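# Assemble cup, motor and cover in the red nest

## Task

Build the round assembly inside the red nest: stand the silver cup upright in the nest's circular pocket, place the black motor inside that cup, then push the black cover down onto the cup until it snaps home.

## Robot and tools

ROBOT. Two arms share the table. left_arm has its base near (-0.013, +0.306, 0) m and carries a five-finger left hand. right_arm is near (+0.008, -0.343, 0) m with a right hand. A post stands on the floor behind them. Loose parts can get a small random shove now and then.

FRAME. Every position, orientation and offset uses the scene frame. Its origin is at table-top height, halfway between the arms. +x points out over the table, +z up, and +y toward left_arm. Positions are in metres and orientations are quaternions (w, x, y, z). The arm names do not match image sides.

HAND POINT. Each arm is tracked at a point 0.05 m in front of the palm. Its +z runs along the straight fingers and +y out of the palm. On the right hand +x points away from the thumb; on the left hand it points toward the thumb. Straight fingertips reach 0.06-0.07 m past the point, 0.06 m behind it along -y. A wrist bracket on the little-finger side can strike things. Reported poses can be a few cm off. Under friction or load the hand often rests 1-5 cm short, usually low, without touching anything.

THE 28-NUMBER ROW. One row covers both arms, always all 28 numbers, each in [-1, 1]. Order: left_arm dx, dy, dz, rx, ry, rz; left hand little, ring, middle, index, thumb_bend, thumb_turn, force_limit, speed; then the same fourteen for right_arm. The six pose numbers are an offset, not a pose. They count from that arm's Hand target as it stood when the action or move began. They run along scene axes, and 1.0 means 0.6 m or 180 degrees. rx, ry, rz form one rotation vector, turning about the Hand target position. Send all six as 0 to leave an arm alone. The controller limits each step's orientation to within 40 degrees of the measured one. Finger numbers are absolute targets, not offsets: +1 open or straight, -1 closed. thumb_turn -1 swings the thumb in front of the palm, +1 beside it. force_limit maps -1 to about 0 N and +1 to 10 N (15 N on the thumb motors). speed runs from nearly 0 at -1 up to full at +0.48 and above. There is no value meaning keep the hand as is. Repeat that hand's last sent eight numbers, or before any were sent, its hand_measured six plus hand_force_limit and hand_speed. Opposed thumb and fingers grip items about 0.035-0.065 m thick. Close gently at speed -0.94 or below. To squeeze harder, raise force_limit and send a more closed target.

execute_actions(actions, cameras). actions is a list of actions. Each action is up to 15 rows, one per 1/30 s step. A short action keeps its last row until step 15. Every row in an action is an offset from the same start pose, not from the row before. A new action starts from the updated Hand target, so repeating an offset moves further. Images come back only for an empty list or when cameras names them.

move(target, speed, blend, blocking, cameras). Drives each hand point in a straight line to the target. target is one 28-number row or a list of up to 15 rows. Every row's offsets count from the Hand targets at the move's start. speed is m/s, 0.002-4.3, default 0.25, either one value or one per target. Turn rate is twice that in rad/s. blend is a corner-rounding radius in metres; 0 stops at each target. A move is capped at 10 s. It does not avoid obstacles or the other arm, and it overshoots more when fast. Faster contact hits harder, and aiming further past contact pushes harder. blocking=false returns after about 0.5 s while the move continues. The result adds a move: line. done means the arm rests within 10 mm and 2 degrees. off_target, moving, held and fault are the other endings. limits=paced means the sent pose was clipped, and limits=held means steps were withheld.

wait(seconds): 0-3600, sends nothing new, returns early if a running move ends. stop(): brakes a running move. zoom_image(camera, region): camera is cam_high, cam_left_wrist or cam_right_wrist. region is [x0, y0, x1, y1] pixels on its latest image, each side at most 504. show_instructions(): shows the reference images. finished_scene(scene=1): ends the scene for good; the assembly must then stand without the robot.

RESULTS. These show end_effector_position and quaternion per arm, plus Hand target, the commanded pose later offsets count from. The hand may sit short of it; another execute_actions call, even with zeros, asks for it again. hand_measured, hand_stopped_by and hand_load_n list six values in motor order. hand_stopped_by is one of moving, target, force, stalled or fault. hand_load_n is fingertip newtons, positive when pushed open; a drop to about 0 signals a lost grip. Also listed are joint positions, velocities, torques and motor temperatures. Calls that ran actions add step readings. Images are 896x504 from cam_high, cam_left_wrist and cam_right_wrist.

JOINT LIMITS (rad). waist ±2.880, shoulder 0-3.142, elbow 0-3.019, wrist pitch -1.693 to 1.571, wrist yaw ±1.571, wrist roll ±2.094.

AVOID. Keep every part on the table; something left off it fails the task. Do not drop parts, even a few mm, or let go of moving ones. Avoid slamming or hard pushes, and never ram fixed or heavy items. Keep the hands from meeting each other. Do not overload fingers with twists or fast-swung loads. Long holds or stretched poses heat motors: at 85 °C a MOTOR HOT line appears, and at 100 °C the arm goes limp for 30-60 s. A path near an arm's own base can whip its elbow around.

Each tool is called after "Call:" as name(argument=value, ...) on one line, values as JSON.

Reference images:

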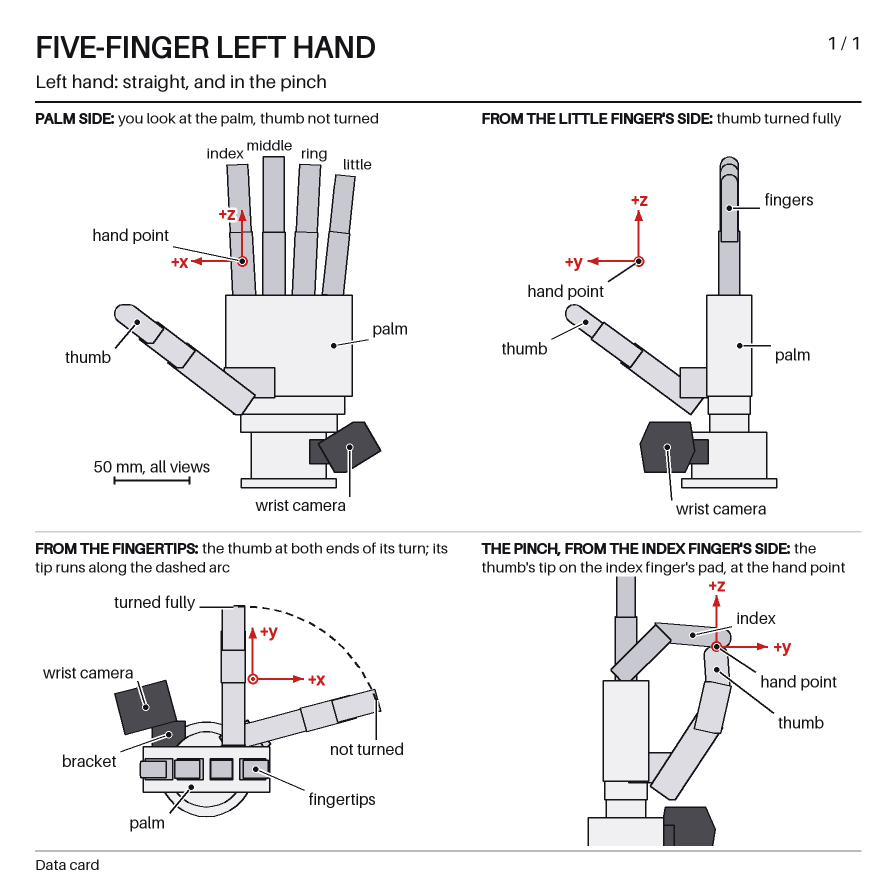

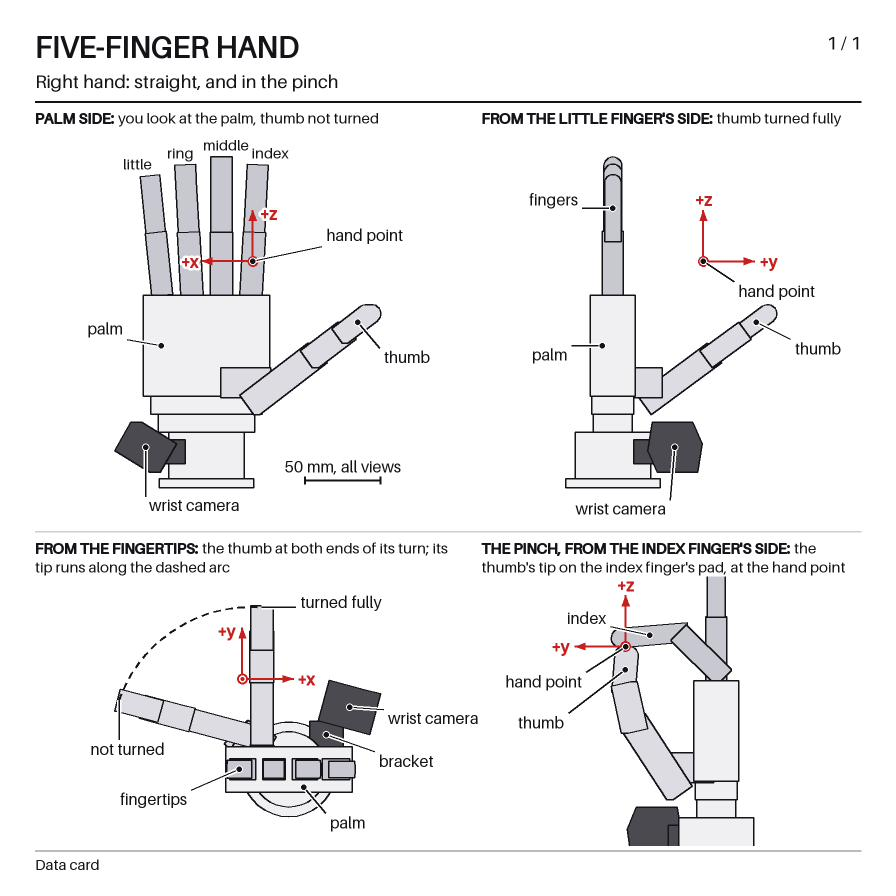

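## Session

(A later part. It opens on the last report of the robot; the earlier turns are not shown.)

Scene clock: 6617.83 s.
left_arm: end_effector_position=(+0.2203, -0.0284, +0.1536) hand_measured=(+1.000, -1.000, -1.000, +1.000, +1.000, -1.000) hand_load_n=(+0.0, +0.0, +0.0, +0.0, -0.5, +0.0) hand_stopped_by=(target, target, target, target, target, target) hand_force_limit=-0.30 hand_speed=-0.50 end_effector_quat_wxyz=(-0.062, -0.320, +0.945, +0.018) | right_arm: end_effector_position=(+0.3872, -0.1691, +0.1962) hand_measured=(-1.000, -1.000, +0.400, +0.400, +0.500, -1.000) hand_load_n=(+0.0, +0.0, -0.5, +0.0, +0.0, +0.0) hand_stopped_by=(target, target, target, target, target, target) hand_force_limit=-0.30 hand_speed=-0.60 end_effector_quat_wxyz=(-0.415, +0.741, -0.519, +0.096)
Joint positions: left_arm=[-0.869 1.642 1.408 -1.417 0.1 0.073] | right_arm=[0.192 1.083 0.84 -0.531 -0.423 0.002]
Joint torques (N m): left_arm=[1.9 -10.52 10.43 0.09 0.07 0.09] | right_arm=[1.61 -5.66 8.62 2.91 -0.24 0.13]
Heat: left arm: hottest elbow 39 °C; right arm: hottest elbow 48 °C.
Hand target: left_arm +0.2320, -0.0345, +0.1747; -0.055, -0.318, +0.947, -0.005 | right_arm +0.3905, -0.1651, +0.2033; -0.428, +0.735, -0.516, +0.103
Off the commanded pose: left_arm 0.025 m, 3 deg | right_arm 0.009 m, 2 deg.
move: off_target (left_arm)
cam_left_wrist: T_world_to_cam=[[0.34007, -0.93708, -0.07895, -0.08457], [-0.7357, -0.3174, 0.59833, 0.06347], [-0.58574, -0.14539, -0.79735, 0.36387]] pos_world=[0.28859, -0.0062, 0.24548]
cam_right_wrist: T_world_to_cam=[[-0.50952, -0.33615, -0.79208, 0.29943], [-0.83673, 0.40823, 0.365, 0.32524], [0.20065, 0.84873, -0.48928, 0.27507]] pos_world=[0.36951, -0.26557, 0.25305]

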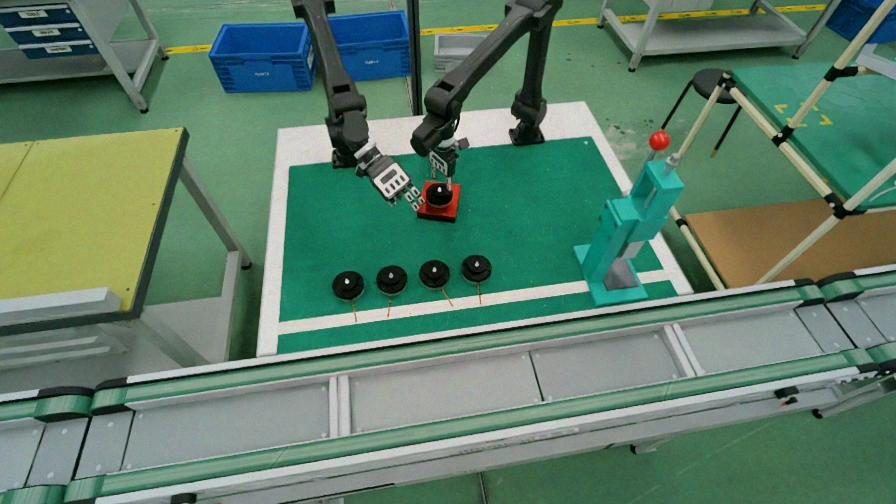

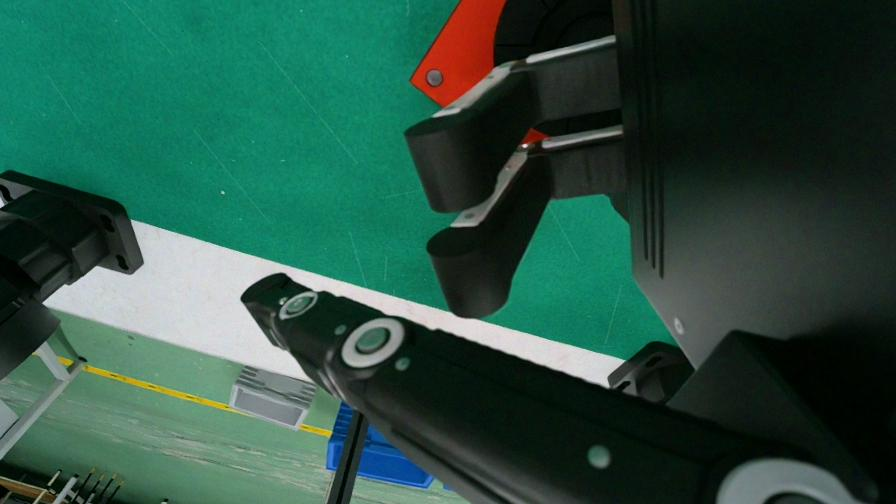

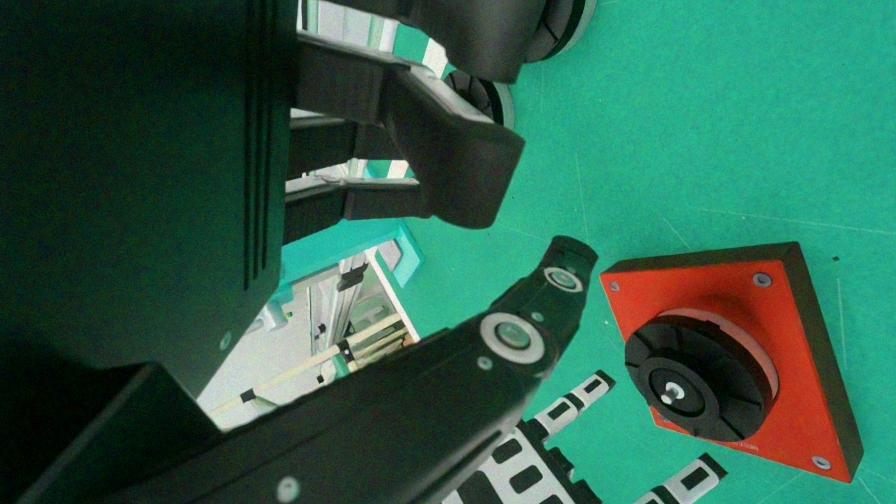

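Call:
move(target=[[0,0,0.1,0,0,0,1,-1,-1,1,1,-1,-0.3,-0.5, 0.0283,-0.25,0.08,0,0,0,-1,-1,0.4,0.4,0.5,-1,-0.3,-0.6],[0.0625,-0.067,0.12,-0.1957,-0.1987,0.031,1,-1,-1,1,1,-1,-0.3,-0.5, 0.0283,-0.25,0.08,0,0,0,-1,-1,0.4,0.4,0.5,-1,-0.3,-0.6]], speed=[0.15,0.2], cameras=["all"])

Scene clock: 6858.37 s.
left_arm: end_effector_position=(+0.2684, -0.0691, +0.2375) hand_measured=(+1.000, -1.000, -1.000, +1.000, +1.000, -1.000) hand_load_n=(+0.0, +0.0, +0.0, +0.0, +0.0, +0.0) hand_stopped_by=(target, target, target, target, target, target) hand_force_limit=-0.30 hand_speed=-0.50 end_effector_quat_wxyz=(+0.138, -0.311, +0.865, -0.368) | right_arm: end_effector_position=(+0.3938, -0.3134, +0.2261) hand_measured=(-1.000, -1.000, +0.400, +0.400, +0.500, -1.000) hand_load_n=(+0.0, +0.0, +0.0, +0.0, +0.0, +0.0) hand_stopped_by=(target, target, target, target, target, target) hand_force_limit=-0.30 hand_speed=-0.60 end_effector_quat_wxyz=(-0.417, +0.731, -0.533, +0.085)
Joint positions: left_arm=[-0.881 1.166 1.072 -0.669 0.005 0.018] | right_arm=[-0.248 1.143 0.986 -0.843 -0.712 -0.365]
Joint torques (N m): left_arm=[0.03 -5.66 8.55 2.84 -0.08 -0.25] | right_arm=[1.26 -5.3 13.75 0.87 -0.82 -0.11]
Motor temperatures (°C): left_arm=[28 33 48 28 31 27] | right_arm=[30 30 45 30 28 29]
Heat: left arm: hottest elbow 48 °C; right arm: hottest elbow 45 °C.
Hand target: left_arm +0.2695, -0.0747, +0.2467; +0.142, -0.314, +0.856, -0.384 | right_arm +0.4074, -0.3151, +0.2513; -0.428, +0.735, -0.516, +0.103
Off the commanded pose: left_arm 0.011 m, 2 deg | right_arm 0.029 m, 3 deg.
move: off_target (left_arm, right_arm)
cam_left_wrist: T_world_to_cam=[[0.2108, -0.7214, 0.65965, -0.25834], [-0.97702, -0.13374, 0.16597, 0.21583], [-0.03151, -0.67948, -0.73302, 0.25211]] pos_world=[0.27327, 0.0138, 0.31939]
cam_right_wrist: T_world_to_cam=[[-0.53422, -0.30486, -0.78846, 0.29665], [-0.81962, 0.41515, 0.39481, 0.36741], [0.20697, 0.85715, -0.47165, 0.40701]] pos_world=[0.37537, -0.41097, 0.2808]

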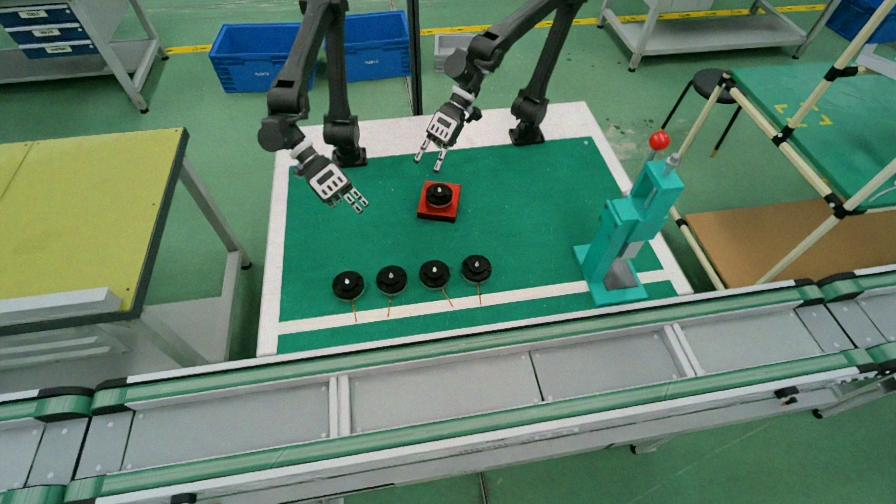

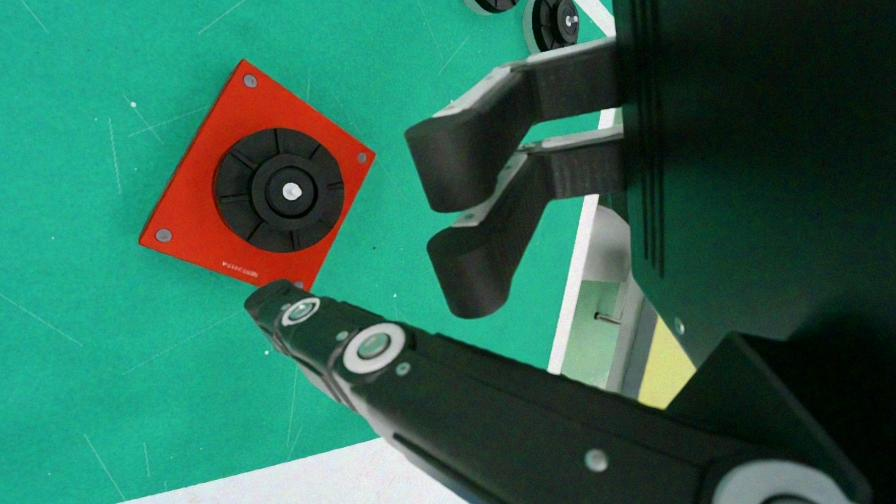

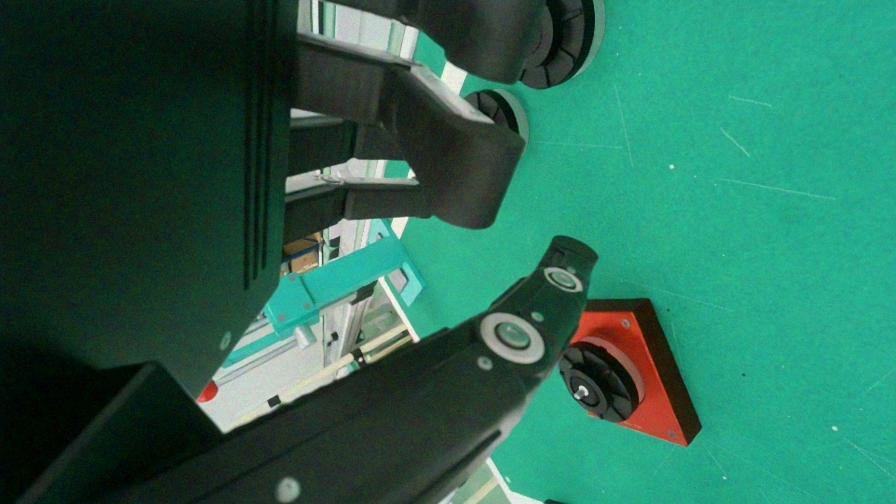

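Call:
zoom_image(camera="cam_left_wrist", region=[200, 110, 360, 270])

Call:
zoom_image(camera="cam_left_wrist", region=[245, 145, 335, 235])

Call:
zoom_image(camera="cam_left_wrist", region=[510, 0, 600, 70])

Scaled by 3.150 from the camera's image (finer frame: 1280x720).

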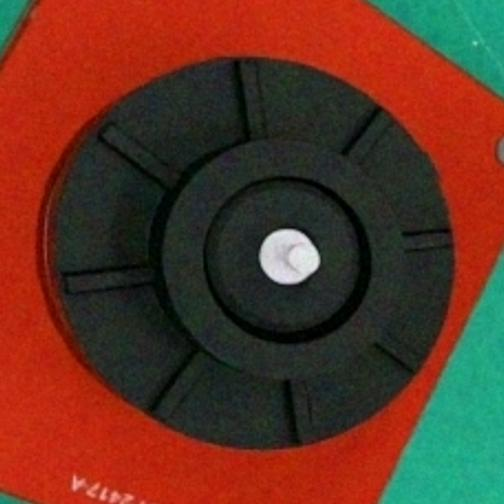

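Scaled by 5.600 from the camera's image (finer frame: 1280x720).

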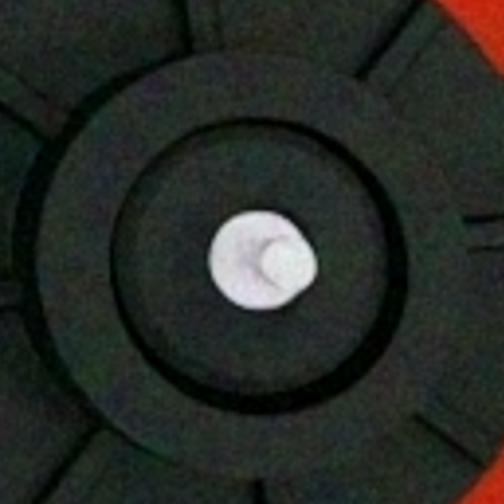

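Scaled by 5.600 from the camera's image (finer frame: 1280x720).

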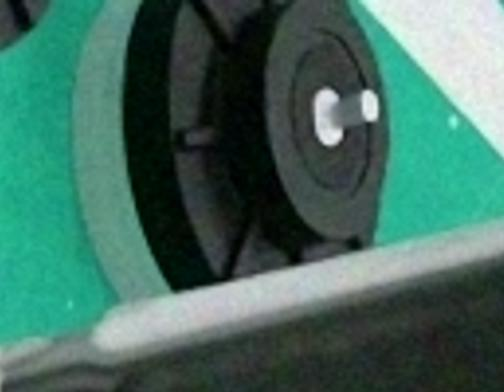

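Call:
move(target=[[-0.0625,0.067,-0.06,0.1957,0.1987,-0.031,1,-1,-1,1,1,-1,-0.3,-0.5, 0,0,0,0,0,0,-1,-1,0.4,0.4,0.5,-1,-0.3,-0.6],[-0.0625,0.067,-0.1533,0.1957,0.1987,-0.031,1,-1,-1,1,1,-1,-0.3,-0.5, -0.0283,0.25,-0.08,0,0,0,-1,-1,0.4,0.4,0.5,-1,-0.3,-0.6]], speed=[0.2,0.12], cameras=["cam_high","cam_right_wrist"])

Call:
zoom_image(camera="cam_high", region=[420, 165, 460, 210])

Call:
zoom_image(camera="cam_right_wrist", region=[610, 300, 790, 450])

Scene clock: 6935.60 s.
left_arm: end_effector_position=(+0.2239, -0.0342, +0.1580) hand_measured=(+1.000, -1.000, -1.000, +1.000, +1.000, -1.000) hand_load_n=(+0.0, +0.0, +0.0, +0.0, +0.0, +0.0) hand_stopped_by=(target, target, target, target, target, target) hand_force_limit=-0.30 hand_speed=-0.50 end_effector_quat_wxyz=(-0.054, -0.320, +0.946, +0.003) | right_arm: end_effector_position=(+0.3872, -0.1691, +0.1962) hand_measured=(-1.000, -1.000, +0.400, +0.400, +0.500, -1.000) hand_load_n=(+0.0, +0.0, +0.0, +0.0, +0.5, +0.0) hand_stopped_by=(target, target, target, target, target, target) hand_force_limit=-0.30 hand_speed=-0.60 end_effector_quat_wxyz=(-0.415, +0.741, -0.519, +0.096)
Joint positions: left_arm=[-0.872 1.633 1.415 -1.4 0.098 0.07] | right_arm=[0.192 1.083 0.84 -0.531 -0.423 0.002]
Joint torques (N m): left_arm=[2.32 -8.82 7.2 1.09 0.17 0.11] | right_arm=[1.14 -5.6 8.61 2.92 -0.24 0.13]
Heat: left arm: hottest elbow 46 °C; right arm: hottest elbow 48 °C.
Hand target: left_arm +0.2320, -0.0345, +0.1547; -0.055, -0.318, +0.947, -0.005 | right_arm +0.3905, -0.1651, +0.2033; -0.428, +0.735, -0.516, +0.103
Off the commanded pose: left_arm 0.009 m, 1 deg | right_arm 0.009 m, 2 deg.
move: done
cam_right_wrist: T_world_to_cam=[[-0.50952, -0.33615, -0.79208, 0.29943], [-0.83673, 0.40823, 0.365, 0.32524], [0.20065, 0.84873, -0.48928, 0.27507]] pos_world=[0.36951, -0.26557, 0.25305]

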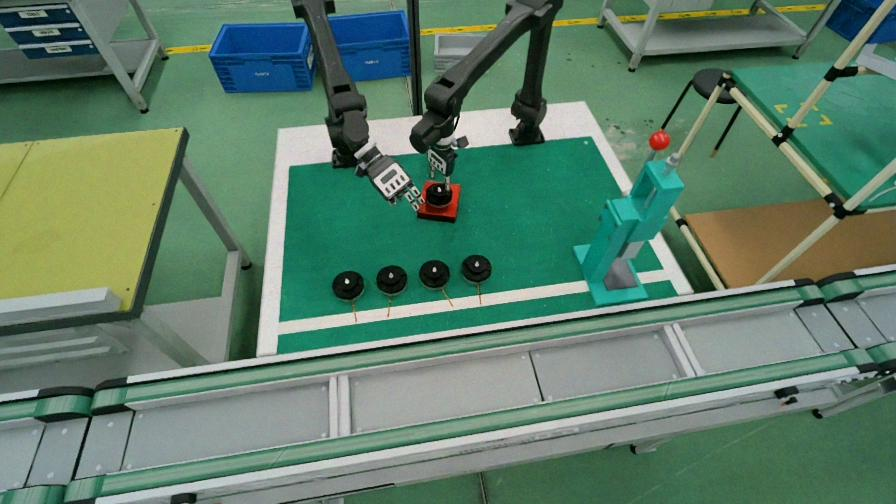

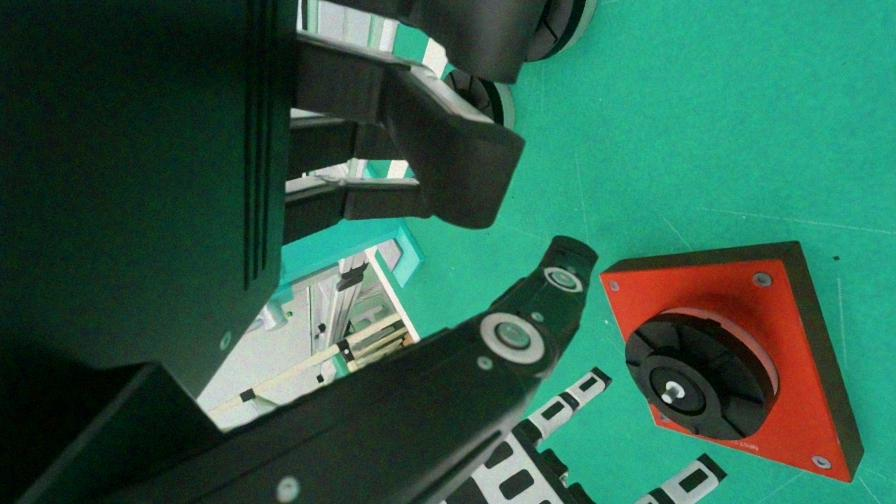

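Scaled by 11.200 from the camera's image (finer frame: 1280x720).

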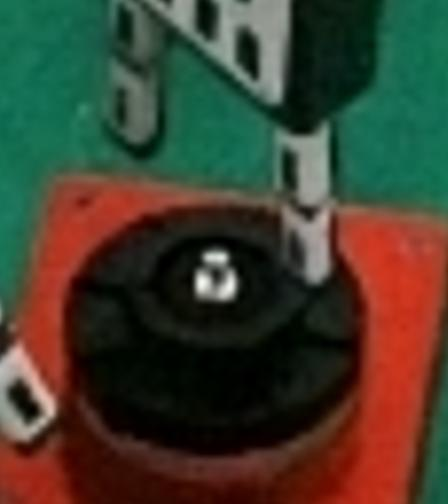

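Scaled by 2.800 from the camera's image (finer frame: 1280x720).

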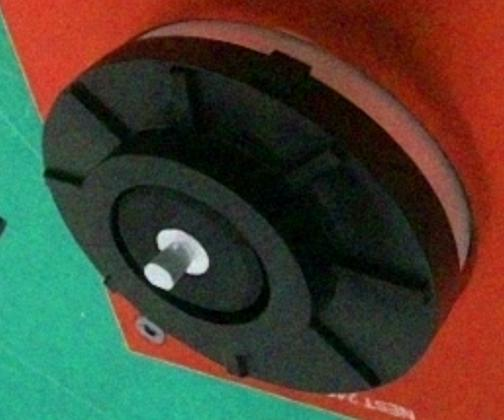

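Call:
zoom_image(camera="cam_right_wrist", region=[640, 350, 720, 425])

Call:
zoom_image(camera="cam_right_wrist", region=[620, 300, 790, 450])

Scaled by 6.300 from the camera's image (finer frame: 1280x720).

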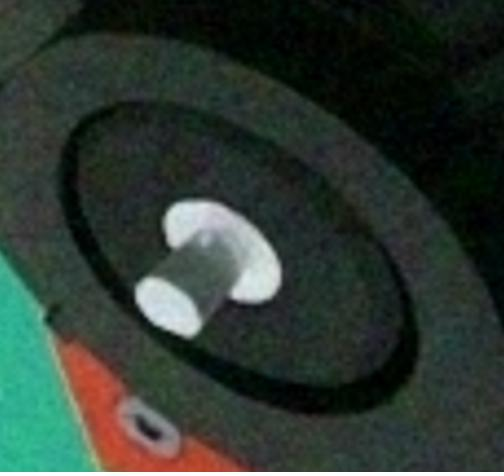

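Scaled by 2.965 from the camera's image (finer frame: 1280x720).

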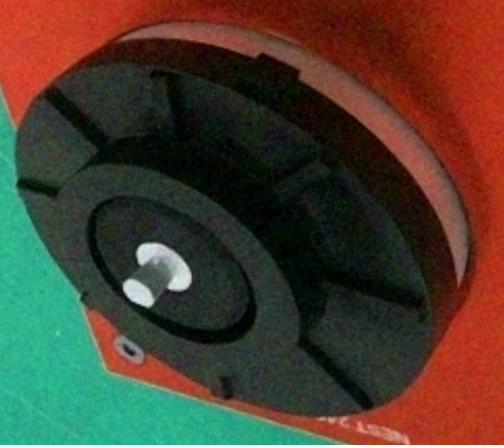

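Call:
move(target=[[0.003,0.002,-0.0567,0,0,0,1,-1,-1,1,1,-1,-0.3,-0.5, 0,0,0,0,0,0,-1,-1,0.4,0.4,0.5,-1,-0.3,-0.6],[-0.003,0.008,-0.085,0.005,0.004,0,1,-1,-1,1,1,-1,-0.3,-0.5, 0,0,0,0,0,0,-1,-1,0.4,0.4,0.5,-1,-0.3,-0.6]], speed=[0.08,0.03], blend=[0.005,0], cameras=["cam_high","cam_right_wrist"])

Call:
zoom_image(camera="cam_high", region=[420, 165, 460, 210])

Call:
zoom_image(camera="cam_right_wrist", region=[610, 300, 790, 450])

Scene clock: 7008.77 s.
left_arm: end_effector_position=(+0.2258, -0.0338, +0.1209) hand_measured=(+1.000, -1.000, -1.000, +1.000, +1.000, -1.000) hand_load_n=(-2.0, +0.0, +0.0, +0.0, +0.0, +0.0) hand_stopped_by=(target, target, target, target, target, target) hand_force_limit=-0.30 hand_speed=-0.50 end_effector_quat_wxyz=(-0.054, -0.323, +0.945, +0.001) | right_arm: end_effector_position=(+0.3872, -0.1691, +0.1962) hand_measured=(-1.000, -1.000, +0.400, +0.400, +0.500, -1.000) hand_load_n=(+0.0, +0.0, +0.0, +0.0, +0.0, +0.0) hand_stopped_by=(target, target, target, target, target, target) hand_force_limit=-0.30 hand_speed=-0.60 end_effector_quat_wxyz=(-0.415, +0.741, -0.519, +0.096)
Joint positions: left_arm=[-0.867 1.657 1.346 -1.304 0.098 0.067] | right_arm=[0.192 1.083 0.84 -0.531 -0.423 0.002]
Joint torques (N m): left_arm=[1.9 -8.23 5.52 1.65 0.1 0.11] | right_arm=[1.55 -5.71 8.61 2.92 -0.23 0.13]
Motor temperatures (°C): left_arm=[28 32 42 28 31 27] | right_arm=[30 30 45 30 28 29]
Heat: left arm: hottest elbow 42 °C; right arm: hottest elbow 45 °C.
Hand target: left_arm +0.2302, -0.0297, +0.1037; -0.058, -0.318, +0.946, +0.005 | right_arm +0.3905, -0.1651, +0.2033; -0.428, +0.735, -0.516, +0.103
Off the commanded pose: left_arm 0.018 m, 1 deg | right_arm 0.009 m, 2 deg.
move: off_target (left_arm)
cam_right_wrist: T_world_to_cam=[[-0.50952, -0.33615, -0.79208, 0.29943], [-0.83673, 0.40823, 0.365, 0.32524], [0.20065, 0.84873, -0.48928, 0.27507]] pos_world=[0.36951, -0.26557, 0.25305]

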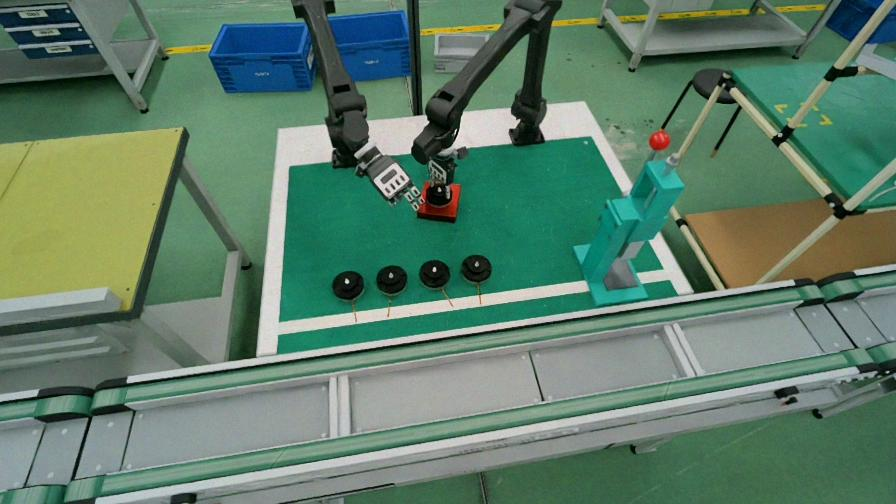

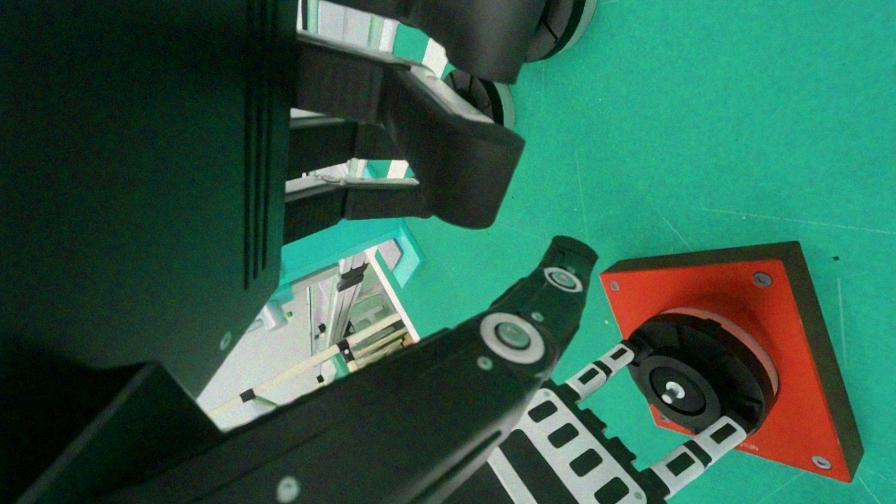

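Scaled by 11.200 from the camera's image (finer frame: 1280x720).

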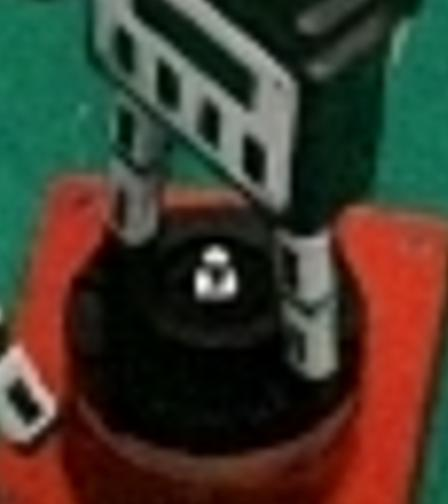

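Scaled by 2.800 from the camera's image (finer frame: 1280x720).

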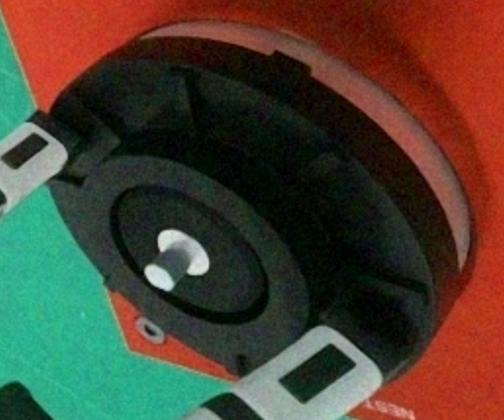

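Call:
move(target=[-0.008,0.0105,-0.0417,0.015,0.0118,0,1,-1,-1,1,1,-1,-0.3,-0.5, 0,0,0,0,0,0,-1,-1,0.4,0.4,0.5,-1,-0.3,-0.6], speed=0.04, cameras=["cam_right_wrist"])

Call:
zoom_image(camera="cam_right_wrist", region=[610, 300, 790, 450])

Call:
zoom_image(camera="cam_right_wrist", region=[640, 350, 720, 425])

Scene clock: 7022.53 s.
left_arm: end_effector_position=(+0.2252, -0.0331, +0.1194) hand_measured=(+1.000, -1.000, -1.000, +1.000, +1.000, -1.000) hand_load_n=(-2.5, +0.0, +0.0, +0.5, +0.0, +0.0) hand_stopped_by=(target, target, target, target, target, target) hand_force_limit=-0.30 hand_speed=-0.50 end_effector_quat_wxyz=(-0.054, -0.323, +0.945, +0.002) | right_arm: end_effector_position=(+0.3872, -0.1691, +0.1962) hand_measured=(-1.000, -1.000, +0.400, +0.400, +0.500, -1.000) hand_load_n=(+0.0, +0.0, +0.0, +0.0, +0.0, -0.5) hand_stopped_by=(target, target, target, target, target, target) hand_force_limit=-0.30 hand_speed=-0.60 end_effector_quat_wxyz=(-0.415, +0.741, -0.519, +0.096)
Joint positions: left_arm=[-0.867 1.657 1.342 -1.301 0.098 0.067] | right_arm=[0.192 1.083 0.84 -0.531 -0.423 0.002]
Joint torques (N m): left_arm=[2.02 -5.07 4.01 1.66 0 0.08] | right_arm=[1.61 -5.71 8.61 2.93 -0.24 0.13]
Heat: left arm: hottest elbow 42 °C; right arm: hottest elbow 45 °C.
Hand target: left_arm +0.2254, -0.0234, +0.0787; -0.068, -0.319, +0.945, +0.033 | right_arm +0.3905, -0.1651, +0.2033; -0.428, +0.735, -0.516, +0.103
Off the commanded pose: left_arm 0.042 m, 4 deg | right_arm 0.009 m, 2 deg.
move: off_target (left_arm)
cam_right_wrist: T_world_to_cam=[[-0.50952, -0.33615, -0.79208, 0.29943], [-0.83673, 0.40823, 0.365, 0.32524], [0.20065, 0.84873, -0.48928, 0.27507]] pos_world=[0.36951, -0.26557, 0.25305]

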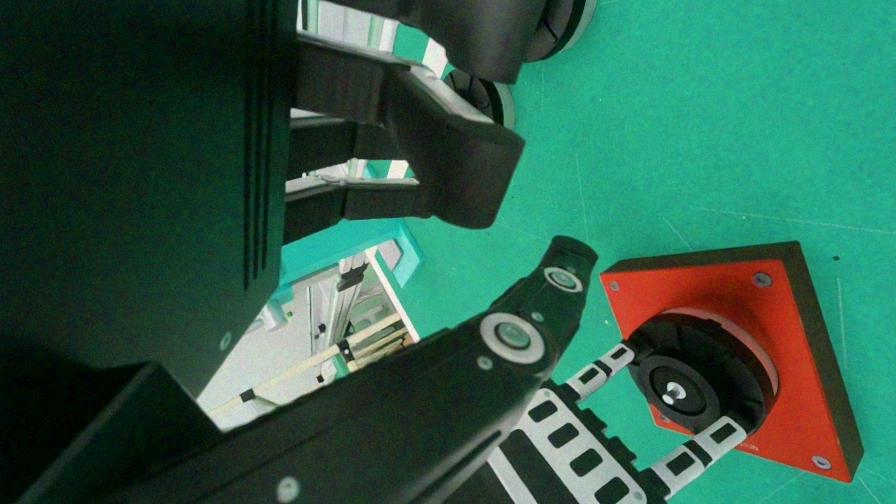

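Scaled by 2.800 from the camera's image (finer frame: 1280x720).

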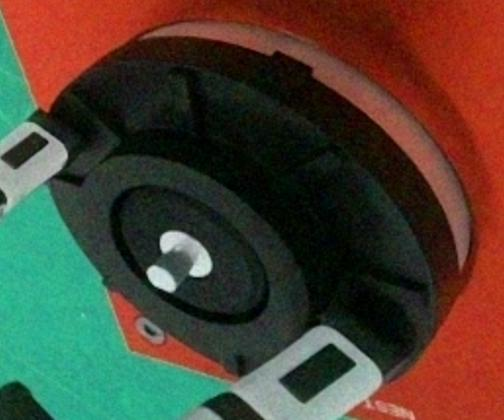

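Scaled by 6.300 from the camera's image (finer frame: 1280x720).

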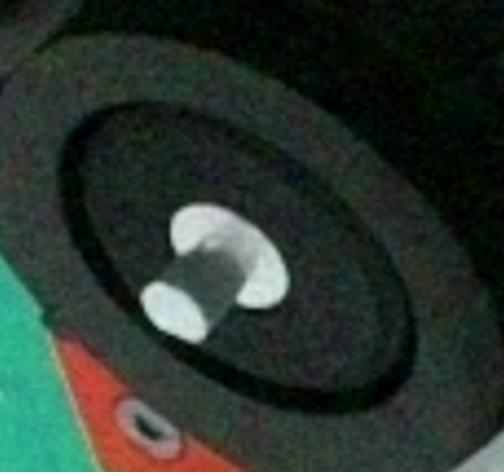

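Call:
move(target=[-0.008,0.0105,-0.0417,0.015,0.0118,0,1,-1,-1,1,1,-1,-0.3,-0.5, 0,0,0,0,0,0,-1,-1,0.4,0.4,0.5,-1,-0.3,-0.6], speed=0.04, cameras=["cam_right_wrist"])

Call:
zoom_image(camera="cam_right_wrist", region=[610, 300, 790, 450])

Call:
zoom_image(camera="cam_right_wrist", region=[640, 350, 720, 425])

Scene clock: 7043.93 s.
left_arm: end_effector_position=(+0.2250, -0.0330, +0.1188) hand_measured=(+1.000, -1.000, -1.000, +1.000, +1.000, -1.000) hand_load_n=(-2.5, +0.0, +0.0, +0.0, +0.0, +0.0) hand_stopped_by=(target, target, target, target, target, target) hand_force_limit=-0.30 hand_speed=-0.50 end_effector_quat_wxyz=(-0.054, -0.323, +0.945, +0.002) | right_arm: end_effector_position=(+0.3872, -0.1691, +0.1962) hand_measured=(-1.000, -1.000, +0.400, +0.400, +0.500, -1.000) hand_load_n=(+0.0, +0.0, +0.0, +0.0, +0.0, +0.0) hand_stopped_by=(target, target, target, target, target, target) hand_force_limit=-0.30 hand_speed=-0.60 end_effector_quat_wxyz=(-0.415, +0.741, -0.519, +0.096)
Joint positions: left_arm=[-0.867 1.657 1.34 -1.299 0.098 0.067] | right_arm=[0.192 1.083 0.84 -0.531 -0.423 0.002]
Joint torques (N m): left_arm=[2.14 -2.49 2.7 1.65 -0.08 0.1] | right_arm=[1.61 -5.66 8.59 2.91 -0.24 0.13]
Heat: left arm: hottest elbow 41 °C; right arm: hottest elbow 45 °C.
Hand target: left_arm +0.2206, -0.0171, +0.0537; -0.078, -0.320, +0.942, +0.061 | right_arm +0.3905, -0.1651, +0.2033; -0.428, +0.735, -0.516, +0.103
Off the commanded pose: left_arm 0.067 m, 7 deg | right_arm 0.009 m, 2 deg.
move: off_target (left_arm)
cam_right_wrist: T_world_to_cam=[[-0.50952, -0.33615, -0.79208, 0.29943], [-0.83673, 0.40823, 0.365, 0.32524], [0.20065, 0.84873, -0.48928, 0.27507]] pos_world=[0.36951, -0.26557, 0.25305]

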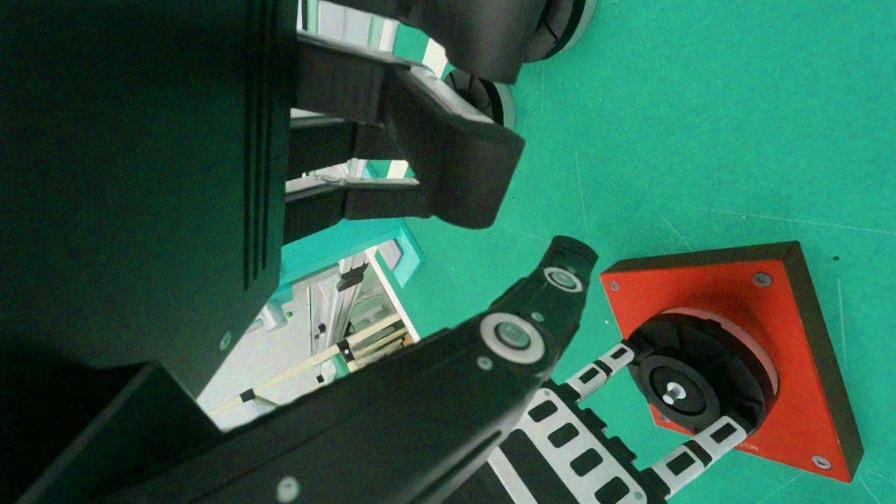

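Scaled by 2.800 from the camera's image (finer frame: 1280x720).

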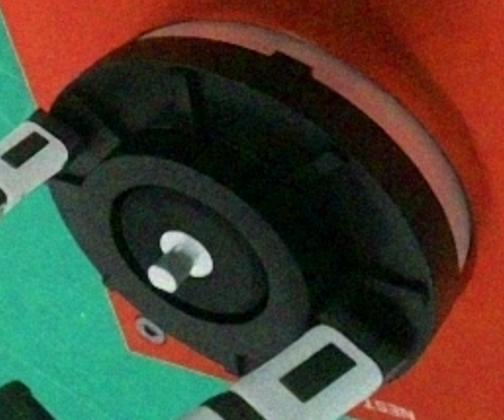

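Scaled by 6.300 from the camera's image (finer frame: 1280x720).

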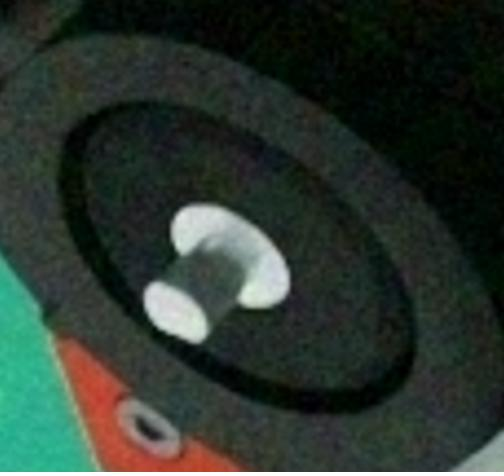

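Call:
move(target=[-0.016,0.021,-0.0833,0.03,0.0236,0,1,-1,-1,1,1,-1,-0.3,-0.5, 0,0,0,0,0,0,-1,-1,0.4,0.4,0.5,-1,-0.3,-0.6], speed=0.05, cameras=["cam_right_wrist"])

Call:
zoom_image(camera="cam_right_wrist", region=[610, 300, 790, 450])

Call:
zoom_image(camera="cam_right_wrist", region=[640, 350, 720, 425])

Scene clock: 7053.70 s.
left_arm: end_effector_position=(+0.2259, -0.0339, +0.1167) hand_measured=(+1.000, -1.000, -1.000, +1.000, +1.000, -1.000) hand_load_n=(-8.0, +0.0, +0.0, +0.0, +0.0, +0.0) hand_stopped_by=(target, target, target, target, target, target) hand_force_limit=-0.30 hand_speed=-0.50 end_effector_quat_wxyz=(-0.055, -0.323, +0.945, +0.005) | right_arm: end_effector_position=(+0.3872, -0.1691, +0.1962) hand_measured=(-1.000, -1.000, +0.400, +0.400, +0.500, -1.000) hand_load_n=(+0.0, +0.0, +0.0, +0.0, +0.0, +0.0) hand_stopped_by=(target, target, target, target, target, target) hand_force_limit=-0.30 hand_speed=-0.60 end_effector_quat_wxyz=(-0.415, +0.741, -0.519, +0.096)
Joint positions: left_arm=[-0.867 1.667 1.345 -1.301 0.098 0.067] | right_arm=[0.192 1.083 0.84 -0.531 -0.423 0.002]
Joint torques (N m): left_arm=[1.73 2.32 0.49 1.73 -0.11 0.09] | right_arm=[1.61 -5.71 8.59 2.93 -0.23 0.13]
Heat: left arm: hottest elbow 40 °C; right arm: hottest elbow 45 °C.
Hand target: left_arm +0.2110, -0.0045, +0.0037; -0.098, -0.321, +0.935, +0.117 | right_arm +0.3905, -0.1651, +0.2033; -0.428, +0.735, -0.516, +0.103
Off the commanded pose: left_arm 0.118 m, 14 deg | right_arm 0.009 m, 2 deg.
move: off_target (left_arm)
cam_right_wrist: T_world_to_cam=[[-0.50952, -0.33615, -0.79208, 0.29943], [-0.83673, 0.40823, 0.365, 0.32524], [0.20065, 0.84873, -0.48928, 0.27507]] pos_world=[0.36951, -0.26557, 0.25305]

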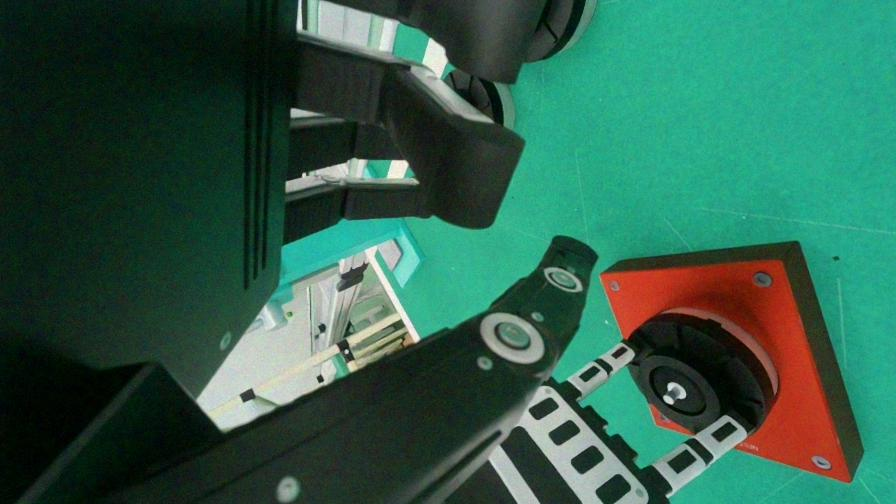

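Scaled by 2.800 from the camera's image (finer frame: 1280x720).

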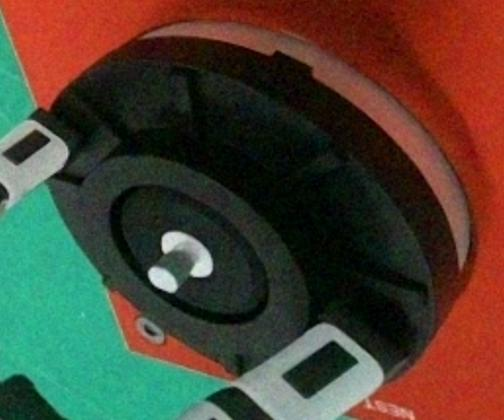

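Scaled by 6.300 from the camera's image (finer frame: 1280x720).

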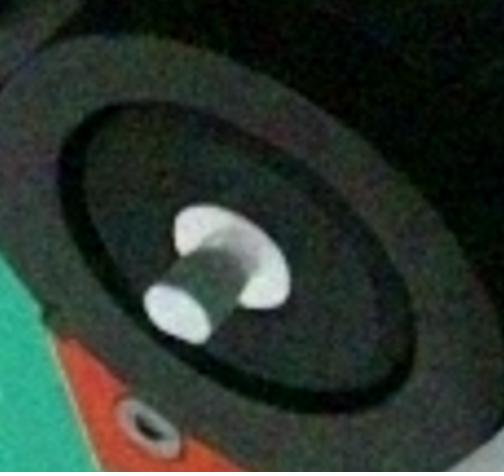

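Call:
move(target=[0,0,0,0,0,0,1,-1,-1,1,1,-1,-0.3,-0.5, 0.15,-0.2,0.083,-0.0827,-0.0522,-0.1215,-1,-1,0.4,0.4,0.5,-1,-0.3,-0.6], speed=0.2, cameras=["cam_right_wrist"])

Scene clock: 7108.37 s.
left_arm: end_effector_position=(+0.2259, -0.0339, +0.1167) hand_measured=(+1.000, -1.000, -1.000, +1.000, +1.000, -1.000) hand_load_n=(-8.0, +0.0, +0.0, -0.5, +0.0, +0.0) hand_stopped_by=(target, target, target, target, target, target) hand_force_limit=-0.30 hand_speed=-0.50 end_effector_quat_wxyz=(-0.055, -0.323, +0.945, +0.005) | right_arm: end_effector_position=(+0.4567, -0.2841, +0.2178) hand_measured=(-1.000, -1.000, +0.400, +0.400, +0.500, -1.000) hand_load_n=(+0.0, +0.0, +0.0, +0.0, +0.0, +0.0) hand_stopped_by=(target, target, target, target, target, target) hand_force_limit=-0.30 hand_speed=-0.60 end_effector_quat_wxyz=(-0.319, +0.671, -0.610, +0.277)
Joint positions: left_arm=[-0.867 1.667 1.345 -1.301 0.098 0.067] | right_arm=[0.065 1.098 0.93 -0.531 -0.058 -0.026]
Joint torques (N m): left_arm=[2.2 1.73 0.42 1.59 -0.14 0.1] | right_arm=[0.91 -5.13 14.11 3 0 -0.12]
Heat: left arm: hottest elbow 38 °C; right arm: hottest elbow 44 °C.
Hand target: left_arm +0.2110, -0.0045, +0.0037; -0.098, -0.321, +0.935, +0.117 | right_arm +0.4805, -0.2851, +0.2531; -0.343, +0.662, -0.591, +0.307
Off the commanded pose: left_arm 0.118 m, 14 deg | right_arm 0.043 m, 5 deg.
move: off_target (right_arm)
cam_right_wrist: T_world_to_cam=[[-0.55255, -0.33414, -0.76357, 0.32724], [-0.63925, 0.75776, 0.13098, 0.48254], [0.53484, 0.56049, -0.6323, 0.16593]] pos_world=[0.40053, -0.34931, 0.29159]

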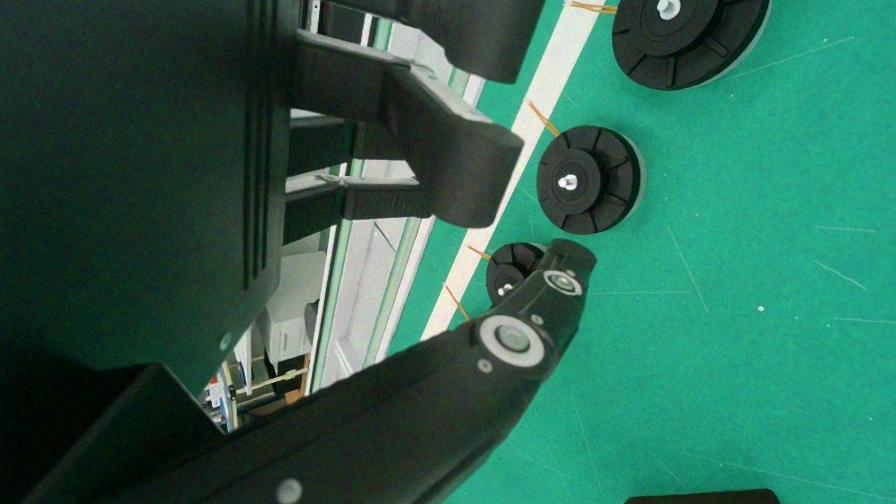

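Call:
zoom_image(camera="cam_right_wrist", region=[520, 90, 660, 240])

Call:
zoom_image(camera="cam_right_wrist", region=[590, 0, 780, 100])

Call:
zoom_image(camera="cam_right_wrist", region=[540, 150, 610, 215])

Scaled by 3.360 from the camera's image (finer frame: 1280x720).

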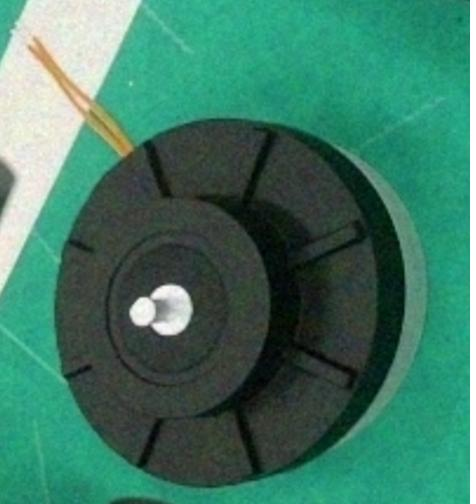

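Scaled by 2.653 from the camera's image (finer frame: 1280x720).

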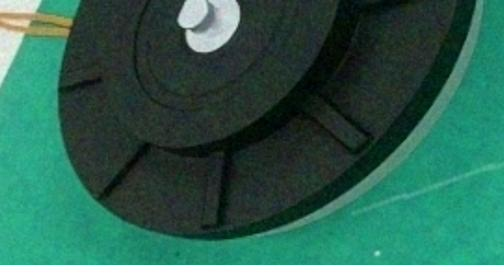

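Scaled by 7.200 from the camera's image (finer frame: 1280x720).

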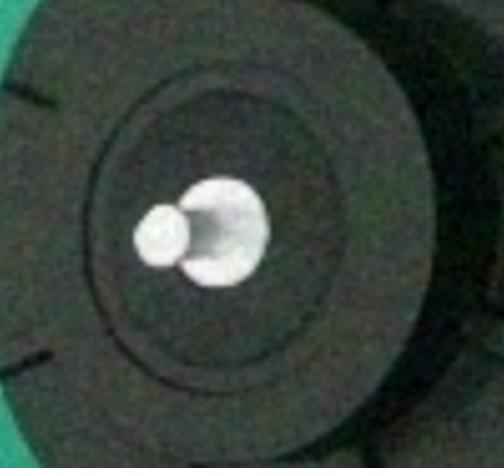

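Call:
zoom_image(camera="cam_right_wrist", region=[600, 140, 655, 215])

Call:
zoom_image(camera="cam_right_wrist", region=[520, 110, 580, 165])

Scaled by 6.720 from the camera's image (finer frame: 1280x720).

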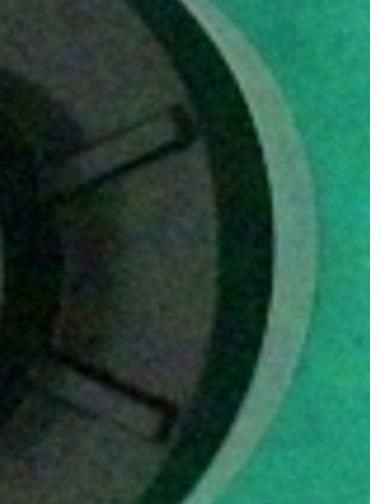

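Scaled by 8.400 from the camera's image (finer frame: 1280x720).

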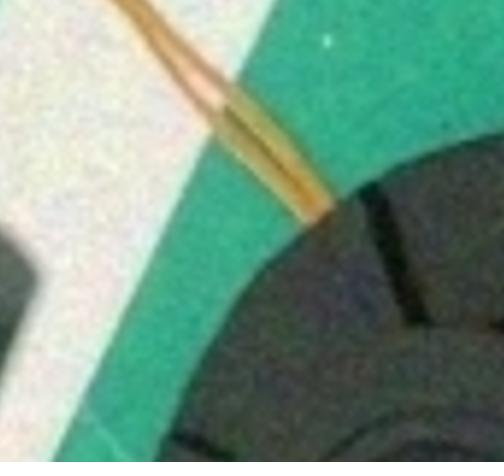

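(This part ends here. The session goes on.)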